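# Slide the cup on its napkin back past the tape

## Task

Move the cup so it ends up on the robot's side of the blue tape line, still upright on the napkin.

## Robot and tools

Robot: two arms, left_arm and right_arm, each ending in a five-finger hand (a left hand on left_arm, a right hand on right_arm). The scene frame has its origin at table height, midway between the nominal arm bases, with +z up, +x out over the table and left_arm on the +y side. Image sides do not match these names. Calibrated bases: left_arm at (-0.043, +0.253, +0.041) m, right_arm at (+0.038, -0.310, +0.005) m, each turned slightly about z. A post stands behind the arms and a camera stand sits between them just behind the bases. Do not hit either.

Hand point: a point fixed to the palm, about 0.15 m out from the wrist along the fingers and 0.05 m in front of the palm. Its +z runs along straight fingers, +y comes out of the palm, +x runs across the palm away from the thumb on the right hand and toward the thumb on the left hand. Straight fingertips reach 0.06 to 0.07 m past the point. A bracket on the little-finger side of the wrist sticks out and can collide.

execute_actions(actions, cameras): actions is a list of actions; each action is a table of up to 15 rows, each row one 1/30 s step, and a short table repeats its last row to step 15. Every row is one list of 28 numbers covering both arms, each in [-1, 1]: left_arm dx, dy, dz, rx, ry, rz; left hand little, ring, middle, index, thumb_bend, thumb_turn, force_limit, speed; then the same 14 for right_arm. The six pose numbers are offsets, not poses: they count from that arm's Hand target at the start of the action (every row from that same start), along that arm's own base axes, with rotation (rx, ry, rz as one rotation vector) about the Hand target's position. Scale: 1.0 equals 0.6 m or 180 degrees. All zeros asks nothing new of that arm. Each controller step limits the commanded turn to 40 degrees away from the measured orientation. The six finger numbers are absolute motor targets: +1 open/straight, -1 closed; for thumb_turn +1 beside the palm, -1 in front of it. force_limit runs linearly from about 0 N at -1 to 10 N at +1 (15 N for the two thumb motors); speed runs from almost zero at -1 to full at +0.48 and above. There is no keep-as-is value: to leave a hand unchanged, resend the eight hand numbers of the last row actually run for it, or, before any, its hand_measured plus hand_force_limit and hand_speed. For a gentle grip close with speed -0.94 or lower. With the thumb turned in front, the hand can hold objects roughly 0.035 to 0.065 m thick. Camera images arrive only when actions is empty or cameras names them (cam_high, cam_left_wrist, cam_right_wrist, or "all").

move(target, speed, blend, blocking, cameras): target is one 28-number row or a list of up to 15 rows, same layout and scale; every row's pose numbers are offsets from the Hand targets at the move's start, not from the previous row. The hands travel in straight lines and all paths finish together, capped at 10 s. speed is the top path speed in m/s (0.002 to 4.3, default 0.25; turns up to twice that in rad/s), one value or one per target. blend, in metres, rounds corners between list targets; 0 stops at each. blocking=false returns after about 0.5 s while the move continues. Paths do not avoid obstacles or the other arm; faster moves strike harder and drift more.

wait(seconds): lets time pass, 0 to 3600 s, sending nothing new. stop(): brakes a running move. zoom_image(camera, region): closer look at part of the latest image of cam_high, cam_left_wrist or cam_right_wrist, region [x0, y0, x1, y1] in pixels, at most 504 by 504. show_instructions(): shows reference pages. finished_scene(scene): ends the scene for good; scene is 1 or omitted.

Results: per arm, end_effector_position (m) and end_effector_quat_wxyz in that arm's base frame; Hand target, the last commanded pose after clipping, from which the next offsets count; joint positions, velocities, torques; hand_measured, hand_stopped_by (moving, target, force, stalled, fault) and hand_load_n, each six values in motor order. A lost grip shows as hand_load_n dropping near 0. A move adds a move: line with its ending (done, off_target, moving, held, fault) and limits (paced = pose clipped, held = steps withheld). The hand point often rests 1 to 3 cm (sometimes 5) short of or below the command from friction and weight; a fresh execute_actions call, even all zeros, re-requests the target, or send the remaining gap as an offset. Printed positions can be off by a few centimetres.

Avoid: knocking the cup over or off the napkin, drops, slams, hard pushes, letting anything leave the table, and contact or squeezing between the two hands. A blocked arm keeps pressing until commanded back past its hand point. Stretched or loaded arms heat their motors; at 85 °C a MOTOR HOT line appears and at 100 °C the arm goes limp for 30 to 60 s. Objects may occasionally be nudged by outside disturbances. The cup must stay in place without the robot before finishing.

Each tool is called after "Emit:" as name([rows], argument=value, ...), one row to a line, values as JSON.

Reference images:

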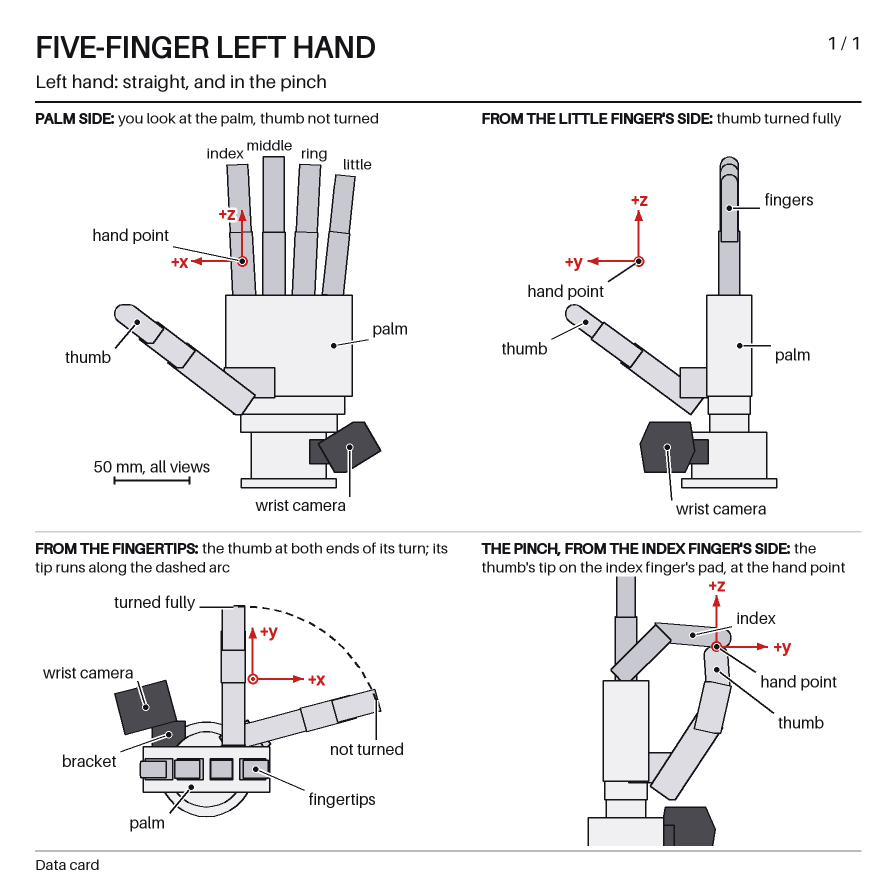

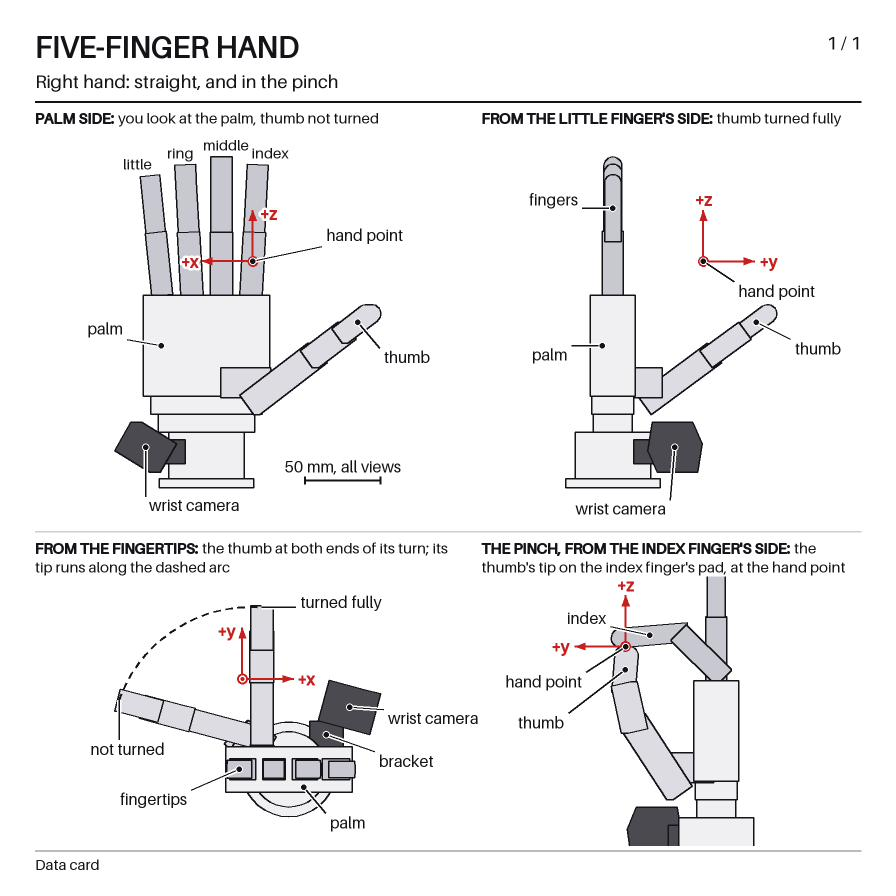

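## Session

Emit:
execute_actions(actions=[])

Scene clock: 0.00 s.
left_arm: end_effector_position=(+0.4291, -0.0351, +0.3362) hand_measured=(+1.000, +1.000, +1.000, +1.000, +1.000, +1.000) hand_load_n=(+0.0, +0.0, +0.0, +0.0, +0.0, +0.0) hand_stopped_by=(target, target, target, target, target, target) hand_force_limit=0.00 hand_speed=-0.80 end_effector_quat_wxyz=(+0.344, -0.017, +0.915, -0.211) | right_arm: end_effector_position=(+0.6564, -0.3838, +0.0977) hand_measured=(+1.000, +1.000, +1.000, +1.000, +1.000, +1.000) hand_load_n=(+0.0, +0.0, +0.0, +0.0, +0.0, +0.0) hand_stopped_by=(target, target, target, target, target, target) hand_force_limit=0.00 hand_speed=-0.80 end_effector_quat_wxyz=(-0.403, +0.583, -0.345, +0.616)
Joint positions: left_arm=[-0.035 1.058 1.241 -0.987 0.36 1.353] | right_arm=[-0.71 2.101 1.272 0.942 -0.751 -0.379]
Joint velocities: within noise
Joint torques (N m): no reading
Motor temperatures (°C): left_arm=[36 36 33 35 34 31] | right_arm=[35 32 32 34 30 33]
Heat: left arm: hottest waist 36 °C; right arm: hottest waist 35 °C.
Hand target: left_arm +0.4334, -0.0353, +0.3497; +0.357, -0.014, +0.910, -0.212 | right_arm +0.6622, -0.3888, +0.1167; -0.400, +0.579, -0.332, +0.628

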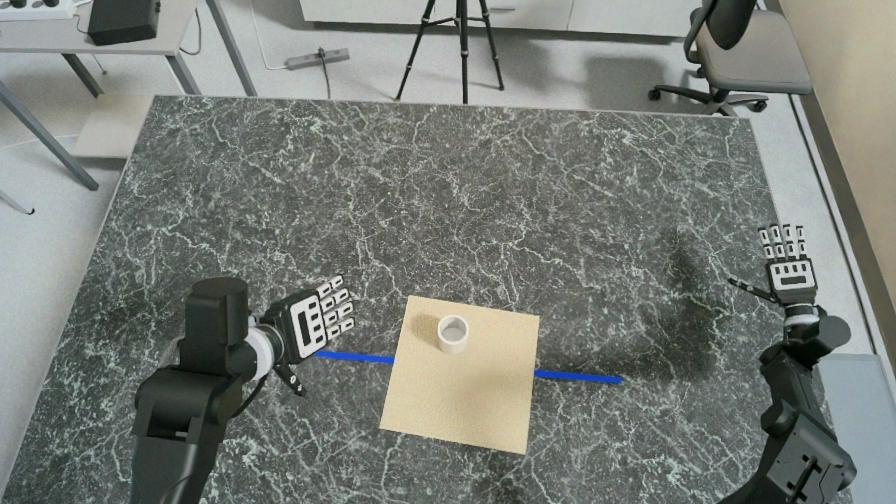

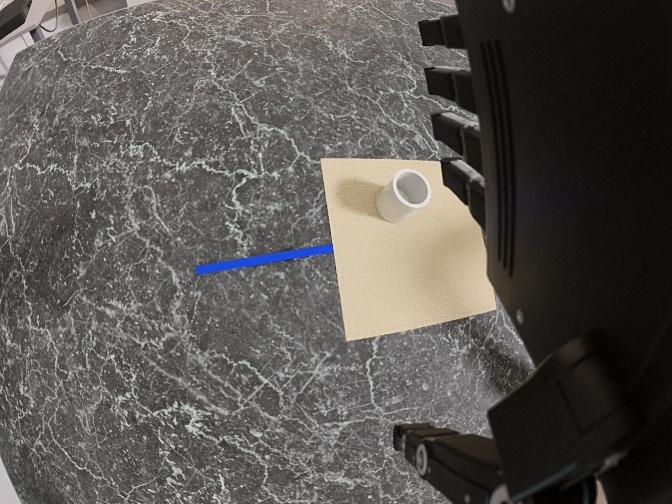

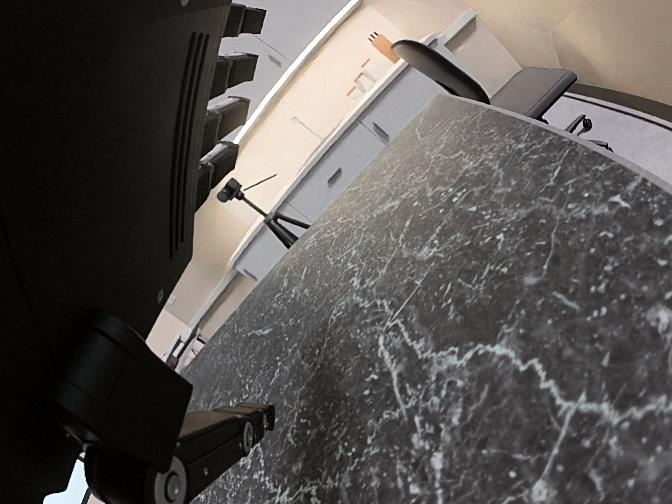

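Emit:
zoom_image(camera="cam_high", region=[260, 240, 640, 504])

Emit:
zoom_image(camera="cam_left_wrist", region=[180, 120, 520, 380])

Scaled by 1.326 from the camera's image (finer frame: 1280x720).

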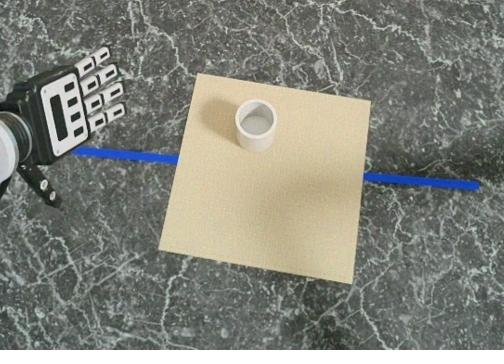

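Scaled by 1.482 from the camera's image (finer frame: 960x720).

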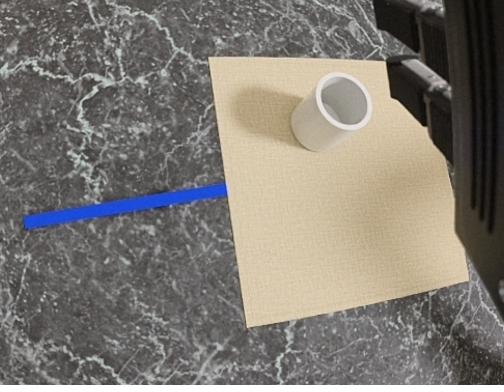

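Emit:
move(target=[-0.235,-0.36,-0.22,-0.1317,0.187,0.2505,1,1,1,1,1,1,0,-0.8,0,0,0,0,0,0,1,1,1,1,1,1,0,-0.8], speed=0.2, cameras=["all"])

Scene clock: 84.67 s.
left_arm: end_effector_position=(+0.2951, -0.2483, +0.2228) hand_measured=(+1.000, +1.000, +1.000, +1.000, +1.000, +1.000) hand_load_n=(+0.0, +0.0, +0.0, +0.0, +0.0, +0.0) hand_stopped_by=(target, target, target, target, target, target) hand_force_limit=0.00 hand_speed=-0.80 end_effector_quat_wxyz=(+0.134, -0.479, +0.837, -0.229) | right_arm: end_effector_position=(+0.6564, -0.3838, +0.0977) hand_measured=(+1.000, +1.000, +1.000, +1.000, +1.000, +1.000) hand_load_n=(-0.5, +0.0, +0.0, +0.0, +0.0, -0.5) hand_stopped_by=(target, target, target, target, target, target) hand_force_limit=0.00 hand_speed=-0.80 end_effector_quat_wxyz=(-0.403, +0.583, -0.345, +0.616)
Joint positions: left_arm=[-0.634 1.111 1.07 -0.994 -0.058 -0.088] | right_arm=[-0.71 2.101 1.272 0.942 -0.751 -0.379]
Joint torques (N m): left_arm=[-1.03 -7.06 9.74 1.36 -0.16 -0.16] | right_arm=[-1.9 -16.67 10.55 2.62 0.07 0.01]
Motor temperatures (°C): left_arm=[35 36 41 34 33 31] | right_arm=[34 36 37 34 30 33]
Heat: left arm: hottest elbow 41 °C; right arm: hottest elbow 37 °C.
Hand target: left_arm +0.2924, -0.2512, +0.2178; +0.130, -0.483, +0.837, -0.224 | right_arm +0.6622, -0.3888, +0.1167; -0.400, +0.579, -0.332, +0.628
Off the commanded pose: left_arm 0.007 m, 1 deg | right_arm 0.020 m, 2 deg.
move: done

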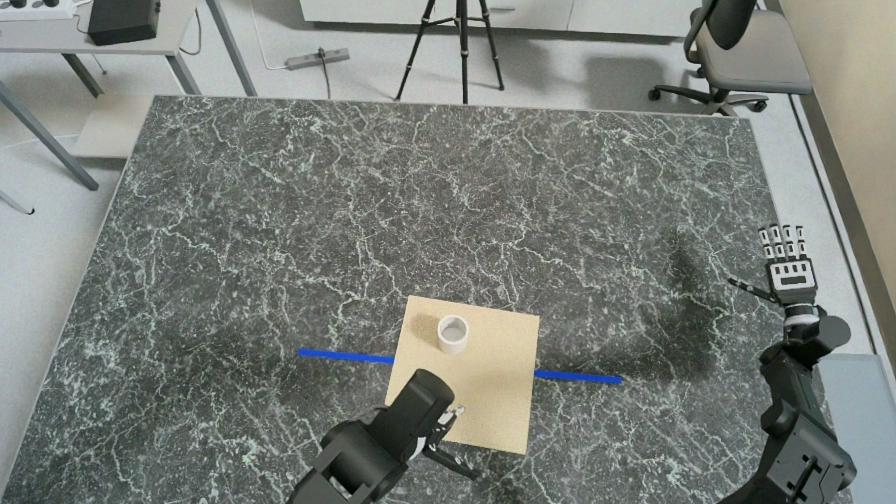

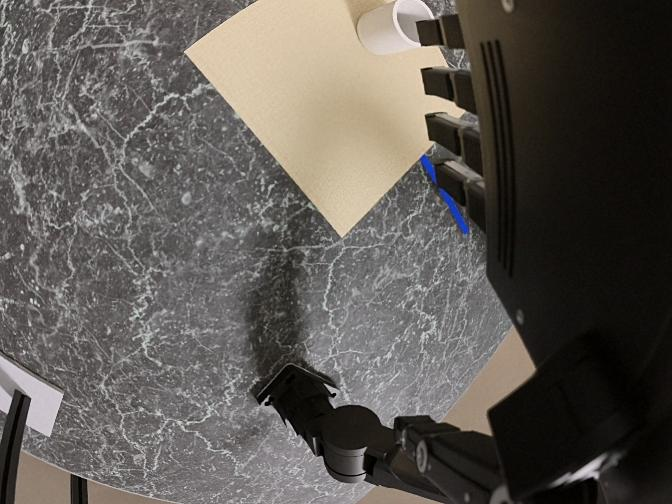

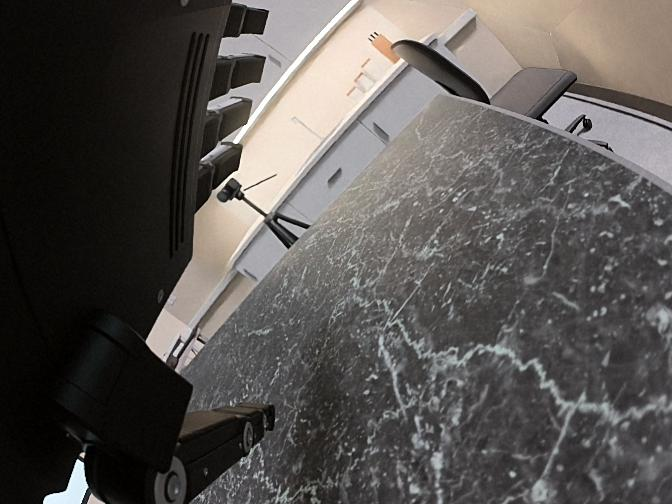

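Emit:
move(target=[0.118,-0.06,-0.28,0,0,0,1,1,1,1,1,1,0,-0.8,0,0,0,0,0,0,1,1,1,1,1,1,0,-0.8], speed=0.15, cameras=["cam_high","cam_left_wrist"])

Scene clock: 109.17 s.
left_arm: end_effector_position=(+0.3579, -0.2894, +0.0526) hand_measured=(+1.000, +1.000, +1.000, +1.000, +1.000, +1.000) hand_load_n=(+0.0, +0.0, +0.0, +0.0, +0.0, -0.5) hand_stopped_by=(target, target, target, target, target, target) hand_force_limit=0.00 hand_speed=-0.80 end_effector_quat_wxyz=(+0.127, -0.485, +0.836, -0.222) | right_arm: end_effector_position=(+0.6564, -0.3838, +0.0977) hand_measured=(+1.000, +1.000, +1.000, +1.000, +1.000, +1.000) hand_load_n=(-0.5, +0.0, +0.0, +0.0, +0.0, +0.0) hand_stopped_by=(target, target, target, target, target, target) hand_force_limit=0.00 hand_speed=-0.80 end_effector_quat_wxyz=(-0.403, +0.583, -0.345, +0.616)
Joint positions: left_arm=[-0.621 1.467 0.92 -0.508 -0.048 -0.088] | right_arm=[-0.71 2.101 1.272 0.942 -0.751 -0.379]
Joint torques (N m): left_arm=[0.62 -10.81 8.72 1.89 0.09 0.11] | right_arm=[-1.85 -16.67 10.55 2.62 0.07 0.01]
Heat: left arm: hottest elbow 41 °C; right arm: hottest elbow 37 °C.
Hand target: left_arm +0.3632, -0.2874, +0.0498; +0.130, -0.483, +0.837, -0.224 | right_arm +0.6622, -0.3888, +0.1167; -0.400, +0.579, -0.332, +0.628
Off the commanded pose: left_arm 0.006 m, 0 deg | right_arm 0.020 m, 2 deg.
move: done

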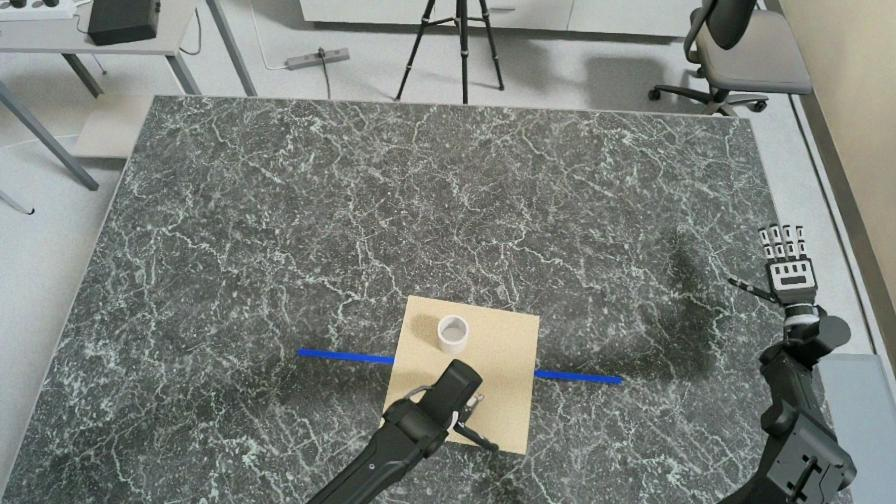

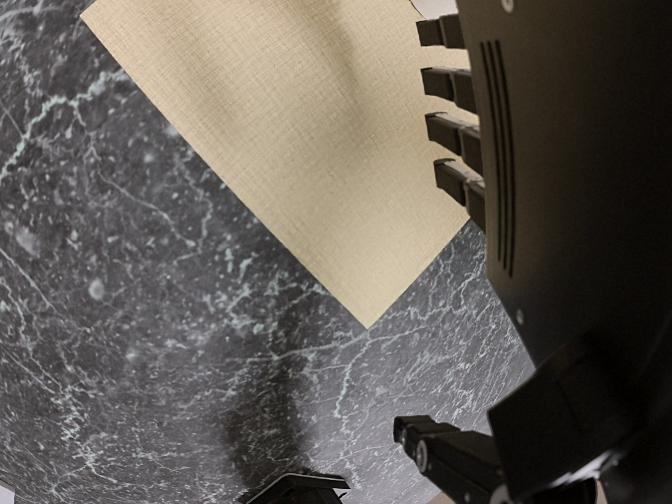

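Emit:
move(target=[0,0,-0.06,0,0,0,1,1,1,1,1,1,0,-0.8,0,0,0,0,0,0,1,1,1,1,1,1,0,-0.8], speed=0.05, cameras=["cam_high","cam_left_wrist"])

Scene clock: 116.70 s.
left_arm: end_effector_position=(+0.3599, -0.2908, +0.0194) hand_measured=(+1.000, +1.000, +1.000, +1.000, +1.000, +1.000) hand_load_n=(+0.0, +0.0, +0.0, +0.0, +0.0, +0.0) hand_stopped_by=(target, target, target, target, target, target) hand_force_limit=0.00 hand_speed=-0.80 end_effector_quat_wxyz=(+0.129, -0.484, +0.836, -0.225) | right_arm: end_effector_position=(+0.6564, -0.3838, +0.0977) hand_measured=(+1.000, +1.000, +1.000, +1.000, +1.000, +1.000) hand_load_n=(+0.0, +0.0, +0.0, +0.0, +0.0, +0.0) hand_stopped_by=(target, target, target, target, target, target) hand_force_limit=0.00 hand_speed=-0.80 end_effector_quat_wxyz=(-0.403, +0.583, -0.345, +0.616)
Joint positions: left_arm=[-0.621 1.524 0.878 -0.402 -0.048 -0.088] | right_arm=[-0.71 2.101 1.272 0.942 -0.751 -0.379]
Joint torques (N m): left_arm=[0.67 -10.93 7.91 1.94 0.09 0.11] | right_arm=[-1.9 -16.67 10.55 2.62 0.07 0.01]
Heat: left arm: hottest elbow 41 °C; right arm: hottest elbow 37 °C.
Hand target: left_arm +0.3632, -0.2874, +0.0138; +0.130, -0.483, +0.837, -0.224 | right_arm +0.6622, -0.3888, +0.1167; -0.400, +0.579, -0.332, +0.628
Off the commanded pose: left_arm 0.007 m, 0 deg | right_arm 0.020 m, 2 deg.
move: done

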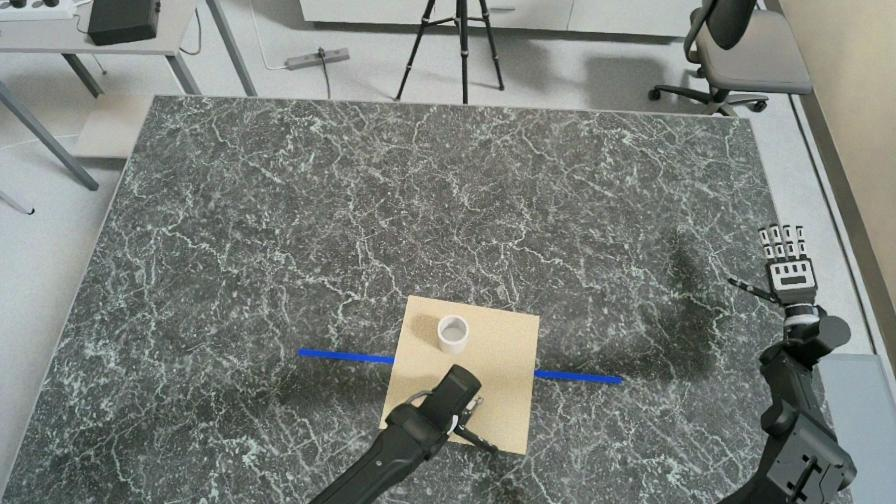

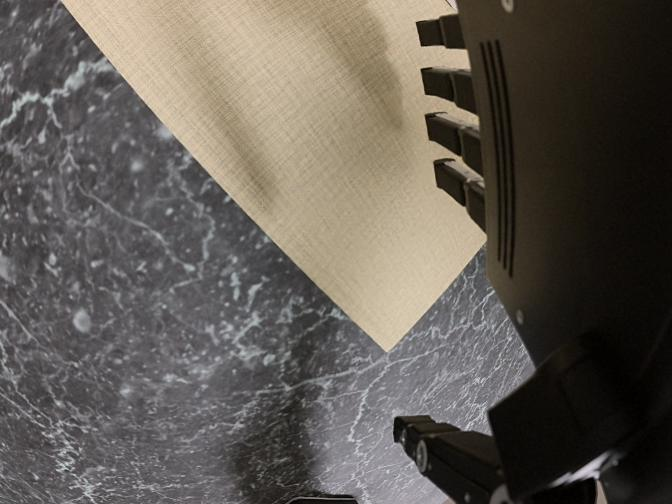

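Emit:
move(target=[0,0,-0.0233,0,0,0,1,1,1,1,1,1,0,-0.8,0,0,0,0,0,0,1,1,1,1,1,1,0,-0.8], speed=0.03)

Emit:
move(target=[0,0,-0.0133,0,0,0,1,1,1,1,1,1,0,-0.8,0,0,0,0,0,0,1,1,1,1,1,1,0,-0.8], speed=0.03, cameras=["cam_left_wrist"])

Scene clock: 123.07 s.
left_arm: end_effector_position=(+0.3601, -0.2910, +0.0055) hand_measured=(+1.000, +1.000, +1.000, +1.000, +1.000, +1.000) hand_load_n=(+0.0, +0.0, +0.0, +0.0, +0.0, +0.0) hand_stopped_by=(target, target, target, target, target, target) hand_force_limit=0.00 hand_speed=-0.80 end_effector_quat_wxyz=(+0.129, -0.484, +0.836, -0.225) | right_arm: end_effector_position=(+0.6564, -0.3838, +0.0977) hand_measured=(+1.000, +1.000, +1.000, +1.000, +1.000, +1.000) hand_load_n=(+0.0, +0.0, +0.0, +0.0, +0.0, -0.5) hand_stopped_by=(target, target, target, target, target, target) hand_force_limit=0.00 hand_speed=-0.80 end_effector_quat_wxyz=(-0.403, +0.583, -0.345, +0.616)
Joint positions: left_arm=[-0.621 1.551 0.863 -0.36 -0.048 -0.088] | right_arm=[-0.71 2.101 1.272 0.942 -0.751 -0.379]
Joint torques (N m): left_arm=[0.56 -11.05 7.65 2.03 0.1 0.11] | right_arm=[-1.85 -16.62 10.55 2.62 0.07 0.02]
Heat: left arm: hottest elbow 40 °C; right arm: hottest elbow 37 °C.
Hand target: left_arm +0.3632, -0.2873, -0.0002; +0.130, -0.483, +0.837, -0.224 | right_arm +0.6622, -0.3888, +0.1167; -0.400, +0.579, -0.332, +0.628
Off the commanded pose: left_arm 0.007 m, 0 deg | right_arm 0.020 m, 2 deg.
move: done

Scene clock: 123.87 s.
left_arm: end_effector_position=(+0.3603, -0.2911, -0.0025) hand_measured=(+1.000, +1.000, +1.000, +1.000, +1.000, +1.000) hand_load_n=(+0.0, +0.0, +0.0, +0.0, +0.0, +0.0) hand_stopped_by=(target, target, target, target, target, target) hand_force_limit=0.00 hand_speed=-0.80 end_effector_quat_wxyz=(+0.129, -0.484, +0.836, -0.225) | right_arm: end_effector_position=(+0.6564, -0.3838, +0.0977) hand_measured=(+1.000, +1.000, +1.000, +1.000, +1.000, +1.000) hand_load_n=(+0.0, +0.0, +0.0, +0.0, +0.0, +0.0) hand_stopped_by=(target, target, target, target, target, target) hand_force_limit=0.00 hand_speed=-0.80 end_effector_quat_wxyz=(-0.403, +0.583, -0.345, +0.616)
Joint positions: left_arm=[-0.621 1.567 0.855 -0.336 -0.048 -0.088] | right_arm=[-0.71 2.101 1.272 0.942 -0.751 -0.379]
Joint torques (N m): left_arm=[0.73 -11.11 7.5 2.03 0.09 0.11] | right_arm=[-1.85 -16.67 10.56 2.61 0.07 0.01]
Heat: left arm: hottest elbow 40 °C; right arm: hottest shoulder 37 °C.
Hand target: left_arm +0.3633, -0.2874, -0.0081; +0.130, -0.483, +0.837, -0.224 | right_arm +0.6622, -0.3888, +0.1167; -0.400, +0.579, -0.332, +0.628
Off the commanded pose: left_arm 0.007 m, 0 deg | right_arm 0.020 m, 2 deg.
move: done

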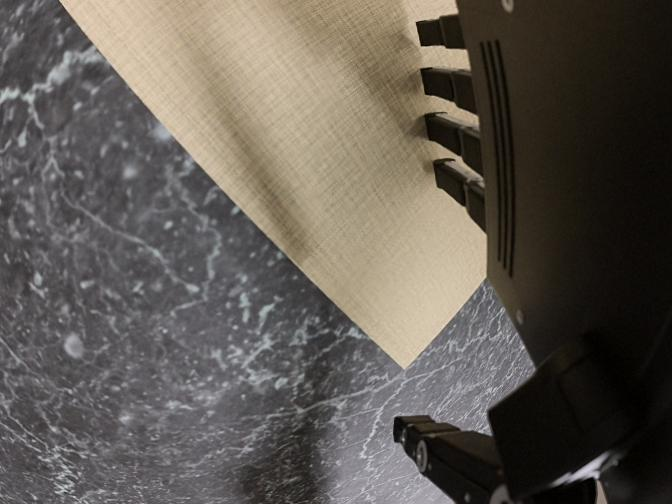

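Emit:
move(target=[0,0,-0.0133,0,0,0,1,1,1,1,1,1,0,-0.8,0,0,0,0,0,0,1,1,1,1,1,1,0,-0.8], speed=0.03, cameras=["cam_left_wrist"])

Scene clock: 127.80 s.
left_arm: end_effector_position=(+0.3633, -0.2934, -0.0056) hand_measured=(+1.000, +1.000, +1.000, +1.000, +1.000, +1.000) hand_load_n=(+0.0, +0.0, +0.0, +0.0, +0.0, +0.0) hand_stopped_by=(target, target, target, target, target, target) hand_force_limit=0.00 hand_speed=-0.80 end_effector_quat_wxyz=(+0.131, -0.484, +0.834, -0.231) | right_arm: end_effector_position=(+0.6564, -0.3838, +0.0977) hand_measured=(+1.000, +1.000, +1.000, +1.000, +1.000, +1.000) hand_load_n=(+0.0, +0.0, +0.0, +0.0, +0.0, -0.5) hand_stopped_by=(target, target, target, target, target, target) hand_force_limit=0.00 hand_speed=-0.80 end_effector_quat_wxyz=(-0.403, +0.583, -0.345, +0.616)
Joint positions: left_arm=[-0.621 1.576 0.851 -0.31 -0.047 -0.088] | right_arm=[-0.71 2.101 1.272 0.942 -0.751 -0.379]
Joint torques (N m): left_arm=[0.62 -10.75 7.05 1.87 0.08 0.11] | right_arm=[-1.85 -16.67 10.54 2.62 0.08 0.01]
Heat: left arm: hottest elbow 40 °C; right arm: hottest elbow 38 °C.
Hand target: left_arm +0.3632, -0.2874, -0.0161; +0.130, -0.483, +0.837, -0.224 | right_arm +0.6622, -0.3888, +0.1167; -0.400, +0.579, -0.332, +0.628
Off the commanded pose: left_arm 0.012 m, 1 deg | right_arm 0.020 m, 2 deg.
move: off_target (left_arm)

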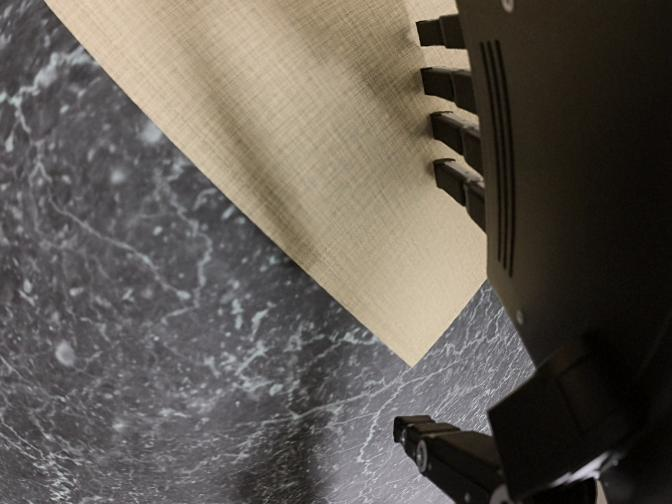

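Emit:
move(target=[-0.055,-0.002,-0.007,0,0,0,1,1,1,1,1,1,0,-0.8,0,0,0,0,0,0,1,1,1,1,1,1,0,-0.8], speed=0.04, cameras=["cam_left_wrist","cam_high"])

Scene clock: 131.67 s.
left_arm: end_effector_position=(+0.3461, -0.2911, -0.0087) hand_measured=(+1.000, +1.000, +1.000, +1.000, +1.000, +1.000) hand_load_n=(+0.0, +0.0, +0.0, +0.0, +0.0, +0.0) hand_stopped_by=(target, target, target, target, target, target) hand_force_limit=0.00 hand_speed=-0.80 end_effector_quat_wxyz=(+0.140, -0.481, +0.832, -0.237) | right_arm: end_effector_position=(+0.6564, -0.3838, +0.0977) hand_measured=(+1.000, +1.000, +1.000, +1.000, +1.000, +1.000) hand_load_n=(+0.0, +0.0, +0.0, +0.0, +0.0, -0.5) hand_stopped_by=(target, target, target, target, target, target) hand_force_limit=0.00 hand_speed=-0.80 end_effector_quat_wxyz=(-0.403, +0.583, -0.345, +0.616)
Joint positions: left_arm=[-0.648 1.539 0.79 -0.268 -0.072 -0.105] | right_arm=[-0.71 2.101 1.272 0.942 -0.751 -0.379]
Joint torques (N m): left_arm=[-1.44 -10.99 5.67 1.31 0.04 -0.18] | right_arm=[-1.9 -16.73 10.54 2.62 0.07 0.01]
Heat: left arm: hottest elbow 40 °C; right arm: hottest elbow 38 °C.
Hand target: left_arm +0.3303, -0.2886, -0.0203; +0.130, -0.483, +0.837, -0.224 | right_arm +0.6622, -0.3888, +0.1167; -0.400, +0.579, -0.332, +0.628
Off the commanded pose: left_arm 0.020 m, 2 deg | right_arm 0.020 m, 2 deg.
move: off_target (left_arm)
Images, in order (width x height): cam_high 896x504, cam_left_wrist 672x504.

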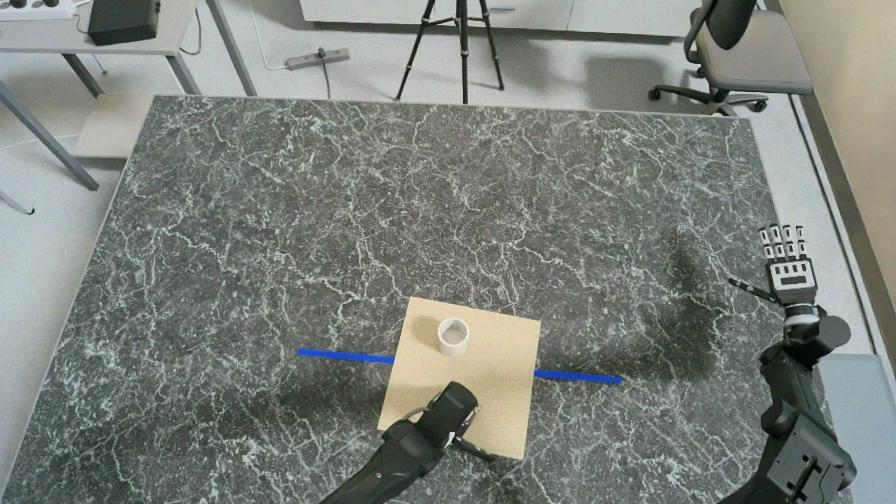

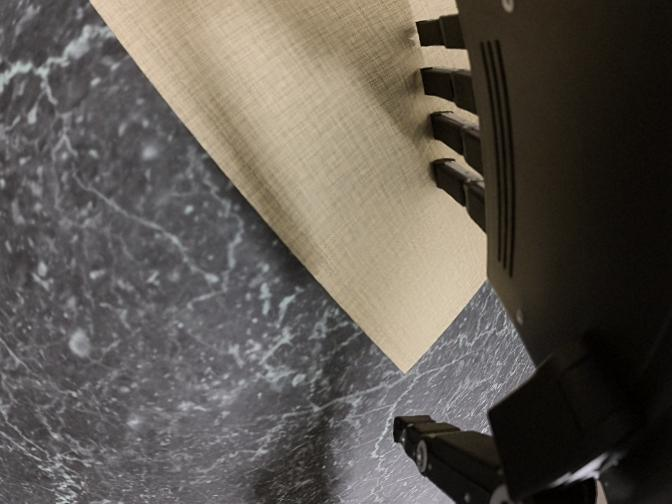

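Emit:
move(target=[-0.07,-0.003,-0.003,0,0,0,1,1,1,1,1,1,0,-0.8,0,0,0,0,0,0,1,1,1,1,1,1,0,-0.8], speed=0.04, cameras=["cam_left_wrist","cam_high"])

Scene clock: 136.53 s.
left_arm: end_effector_position=(+0.3048, -0.2947, -0.0097) hand_measured=(+1.000, +1.000, +1.000, +1.000, +1.000, +1.000) hand_load_n=(+0.0, +0.0, +0.5, +0.0, +0.0, -0.5) hand_stopped_by=(target, target, target, target, target, target) hand_force_limit=0.00 hand_speed=-0.80 end_effector_quat_wxyz=(+0.141, -0.482, +0.831, -0.239) | right_arm: end_effector_position=(+0.6564, -0.3838, +0.0977) hand_measured=(+1.000, +1.000, +1.000, +1.000, +1.000, +1.000) hand_load_n=(+0.0, +0.0, +0.0, +0.0, +0.0, +0.0) hand_stopped_by=(target, target, target, target, target, target) hand_force_limit=0.00 hand_speed=-0.80 end_effector_quat_wxyz=(-0.403, +0.583, -0.345, +0.616)
Joint positions: left_arm=[-0.723 1.47 0.706 -0.255 -0.111 -0.171] | right_arm=[-0.71 2.101 1.272 0.942 -0.751 -0.379]
Joint torques (N m): left_arm=[-1.44 -9.82 5.42 1.24 0.07 -0.18] | right_arm=[-1.85 -16.62 10.54 2.62 0.07 0.01]
Heat: left arm: hottest elbow 39 °C; right arm: hottest elbow 38 °C.
Hand target: left_arm +0.2883, -0.2904, -0.0221; +0.130, -0.483, +0.837, -0.224 | right_arm +0.6622, -0.3888, +0.1167; -0.400, +0.579, -0.332, +0.628
Off the commanded pose: left_arm 0.021 m, 2 deg | right_arm 0.020 m, 2 deg.
move: off_target (left_arm)
Images, in order (width x height): cam_high 896x504, cam_left_wrist 672x504.

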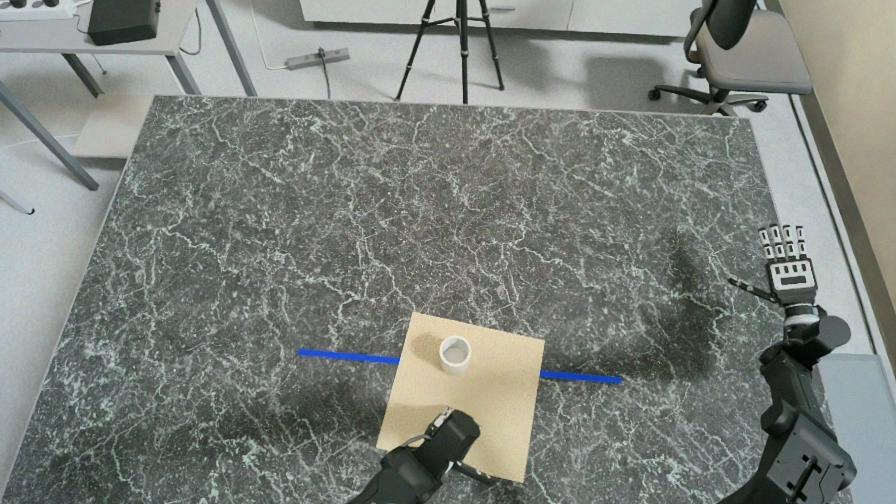

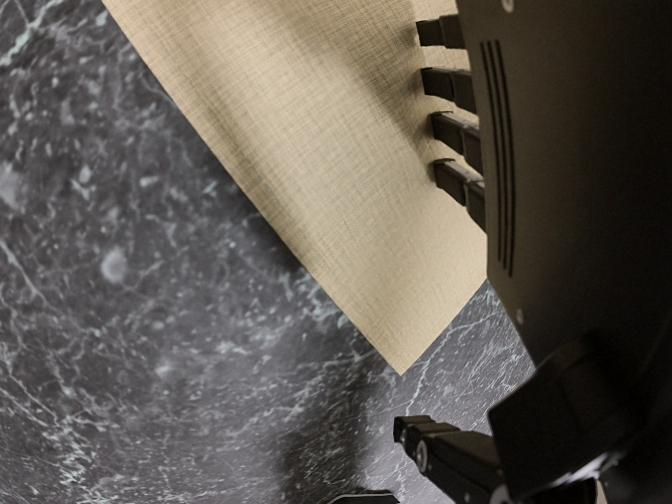

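Emit:
move(target=[-0.067,-0.003,0,0,0,0,1,1,1,1,1,1,0,-0.8,0,0,0,0,0,0,1,1,1,1,1,1,0,-0.8], speed=0.04, cameras=["cam_left_wrist","cam_high"])

Scene clock: 143.13 s.
left_arm: end_effector_position=(+0.2646, -0.2986, -0.0104) hand_measured=(+1.000, +1.000, +1.000, +1.000, +1.000, +1.000) hand_load_n=(+0.0, +0.0, +0.0, +0.0, +0.0, +0.0) hand_stopped_by=(target, target, target, target, target, target) hand_force_limit=0.00 hand_speed=-0.80 end_effector_quat_wxyz=(+0.140, -0.482, +0.831, -0.241) | right_arm: end_effector_position=(+0.6564, -0.3838, +0.0977) hand_measured=(+1.000, +1.000, +1.000, +1.000, +1.000, +1.000) hand_load_n=(+0.0, -0.5, +0.0, +0.0, +0.0, +0.0) hand_stopped_by=(target, target, target, target, target, target) hand_force_limit=0.00 hand_speed=-0.80 end_effector_quat_wxyz=(-0.403, +0.583, -0.345, +0.616)
Joint positions: left_arm=[-0.809 1.405 0.635 -0.254 -0.154 -0.246] | right_arm=[-0.71 2.101 1.272 0.942 -0.751 -0.379]
Joint torques (N m): left_arm=[-1.49 -9 5.5 0.98 0.07 -0.13] | right_arm=[-1.9 -16.67 10.56 2.61 0.07 0.01]
Heat: left arm: hottest elbow 39 °C; right arm: hottest elbow 38 °C.
Hand target: left_arm +0.2481, -0.2922, -0.0221; +0.130, -0.483, +0.837, -0.224 | right_arm +0.6622, -0.3888, +0.1167; -0.400, +0.579, -0.332, +0.628
Off the commanded pose: left_arm 0.021 m, 2 deg | right_arm 0.020 m, 2 deg.
move: off_target (left_arm)
Images, in order (width x height): cam_high 896x504, cam_left_wrist 672x504.

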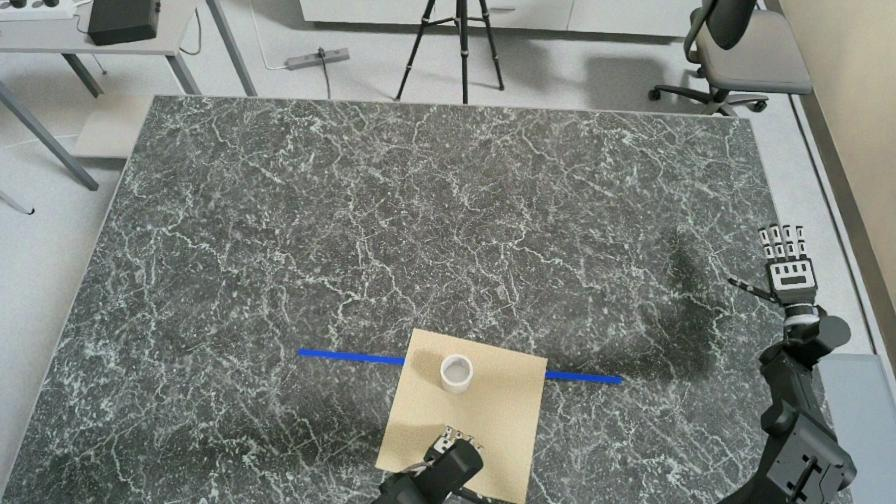

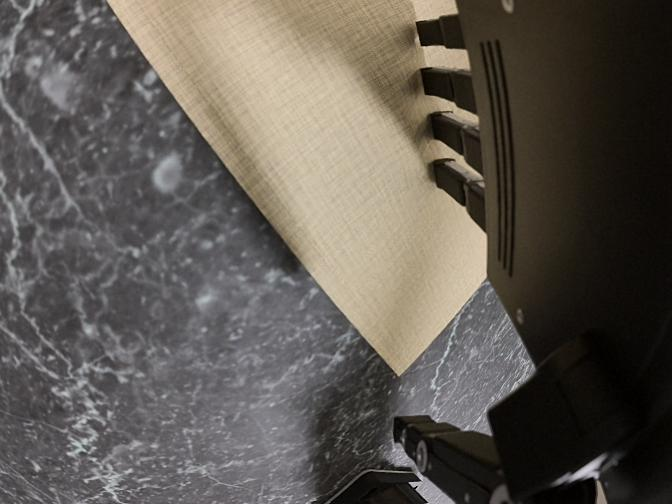

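Emit:
move(target=[-0.067,-0.002,0,0,0,0,1,1,1,1,1,1,0,-0.8,0,0,0,0,0,0,1,1,1,1,1,1,0,-0.8], speed=0.04, cameras=["cam_left_wrist","cam_high"])

Scene clock: 150.37 s.
left_arm: end_effector_position=(+0.2240, -0.3025, -0.0113) hand_measured=(+1.000, +1.000, +1.000, +1.000, +1.000, +1.000) hand_load_n=(+0.0, +0.0, +0.0, +0.0, -0.5, +0.0) hand_stopped_by=(target, target, target, target, target, target) hand_force_limit=0.00 hand_speed=-0.80 end_effector_quat_wxyz=(+0.139, -0.482, +0.830, -0.244) | right_arm: end_effector_position=(+0.6564, -0.3838, +0.0977) hand_measured=(+1.000, +1.000, +1.000, +1.000, +1.000, +1.000) hand_load_n=(+0.0, +0.0, +0.0, +0.0, +0.0, +0.0) hand_stopped_by=(target, target, target, target, target, target) hand_force_limit=0.00 hand_speed=-0.80 end_effector_quat_wxyz=(-0.403, +0.583, -0.345, +0.616)
Joint positions: left_arm=[-0.908 1.344 0.571 -0.262 -0.202 -0.335] | right_arm=[-0.71 2.101 1.272 0.942 -0.751 -0.379]
Joint torques (N m): left_arm=[-1.49 -8.29 5.65 0.61 0.05 -0.2] | right_arm=[-1.85 -16.67 10.55 2.62 0.07 0.01]
Heat: left arm: hottest elbow 38 °C; right arm: hottest elbow 38 °C.
Hand target: left_arm +0.2078, -0.2932, -0.0222; +0.130, -0.483, +0.837, -0.224 | right_arm +0.6622, -0.3888, +0.1167; -0.400, +0.579, -0.332, +0.628
Off the commanded pose: left_arm 0.021 m, 3 deg | right_arm 0.020 m, 2 deg.
move: off_target (left_arm)
Images, in order (width x height): cam_high 896x504, cam_left_wrist 672x504.

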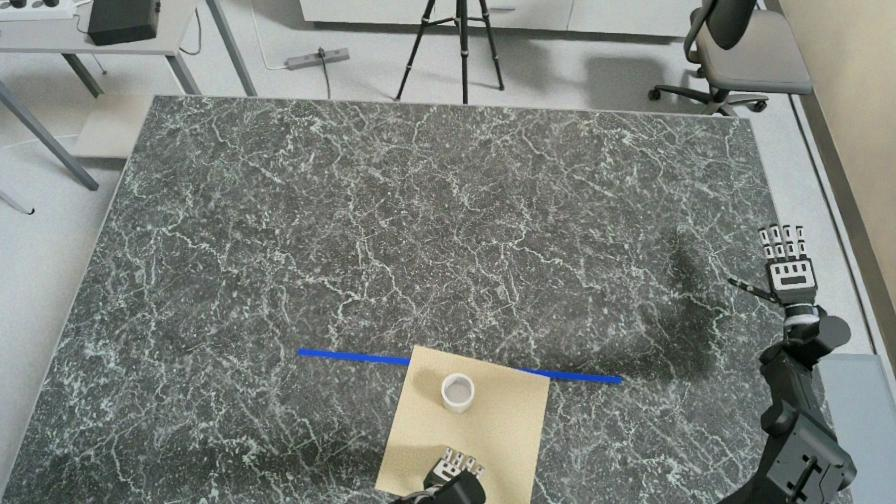

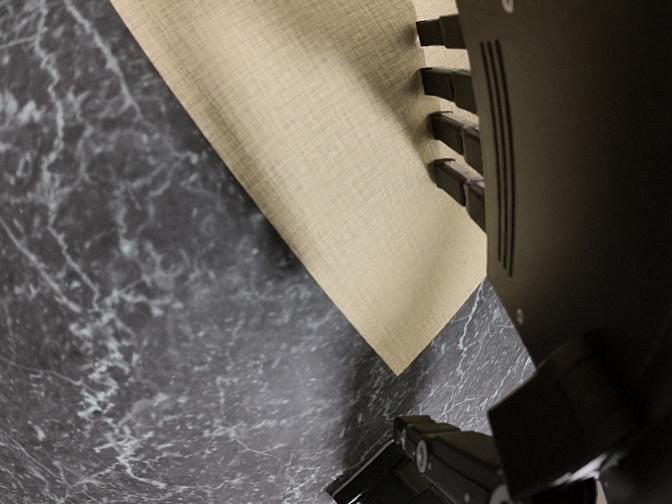

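Emit:
move([
  [0.013,-0.008,0.04,0,0,0,1,1,1,1,1,1,0,-0.8,0,0,0,0,0,0,1,1,1,1,1,1,0,-0.8],
  [0.013,0.1,0.25,0,0,0,1,1,1,1,1,1,0,-0.8,0,0,0,0,0,0,1,1,1,1,1,1,0,-0.8],
], speed=[0.06,0.15], blend=[0.01,0], cameras=["cam_left_wrist","cam_high"])

Scene clock: 161.30 s.
left_arm: end_effector_position=(+0.2026, -0.2253, +0.1050) hand_measured=(+1.000, +1.000, +1.000, +1.000, +1.000, +1.000) hand_load_n=(+0.0, +0.0, +0.0, +0.0, +0.0, -0.5) hand_stopped_by=(target, target, target, target, target, target) hand_force_limit=0.00 hand_speed=-0.80 end_effector_quat_wxyz=(+0.123, -0.487, +0.840, -0.204) | right_arm: end_effector_position=(+0.6564, -0.3838, +0.0977) hand_measured=(+1.000, +1.000, +1.000, +1.000, +1.000, +1.000) hand_load_n=(+0.0, +0.0, +0.0, +0.0, +0.0, +0.0) hand_stopped_by=(target, target, target, target, target, target) hand_force_limit=0.00 hand_speed=-0.80 end_effector_quat_wxyz=(-0.403, +0.583, -0.345, +0.616)
Joint positions: left_arm=[-0.774 0.96 0.673 -0.818 -0.124 -0.224] | right_arm=[-0.71 2.101 1.272 0.942 -0.751 -0.379]
Joint torques (N m): left_arm=[0.73 -5.89 13.93 0.98 0.03 0.16] | right_arm=[-1.9 -16.67 10.54 2.62 0.07 0.02]
Heat: left arm: hottest elbow 38 °C; right arm: hottest elbow 38 °C.
Hand target: left_arm +0.2157, -0.2333, +0.1279; +0.130, -0.483, +0.837, -0.224 | right_arm +0.6622, -0.3888, +0.1167; -0.400, +0.579, -0.332, +0.628
Off the commanded pose: left_arm 0.027 m, 3 deg | right_arm 0.020 m, 2 deg.
move: off_target (left_arm)
Images, in order (width x height): cam_high 896x504, cam_left_wrist 672x504.

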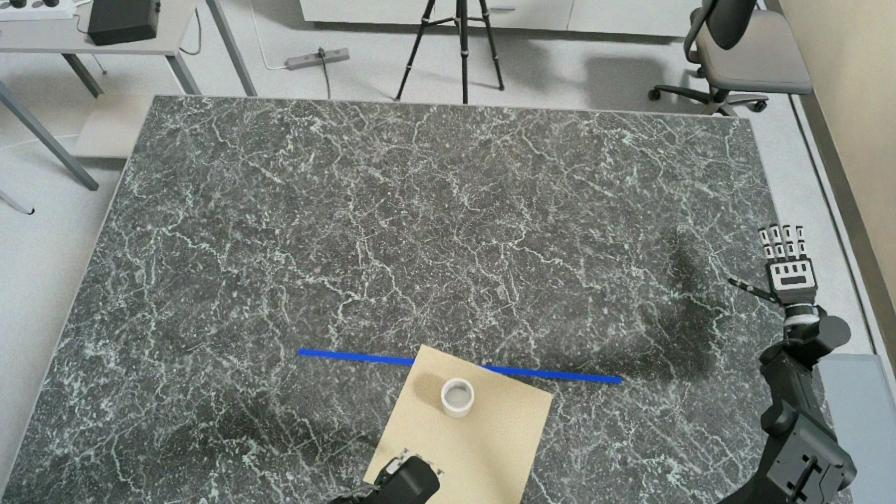

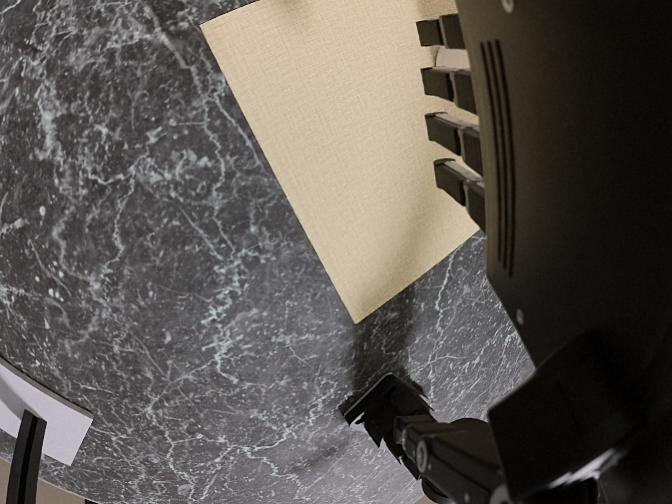

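Emit:
zoom_image(camera="cam_high", region=[340, 320, 600, 504])

Scaled by 1.938 from the camera's image (finer frame: 1280x720).

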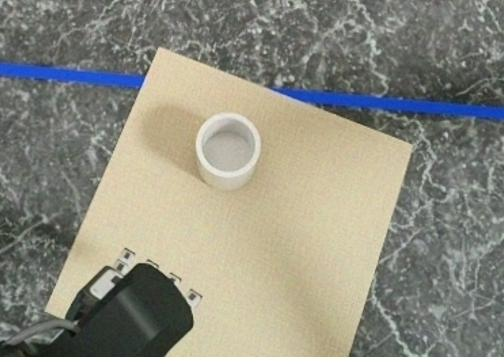

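Emit:
finished_scene()

The scene is finished: the task was done.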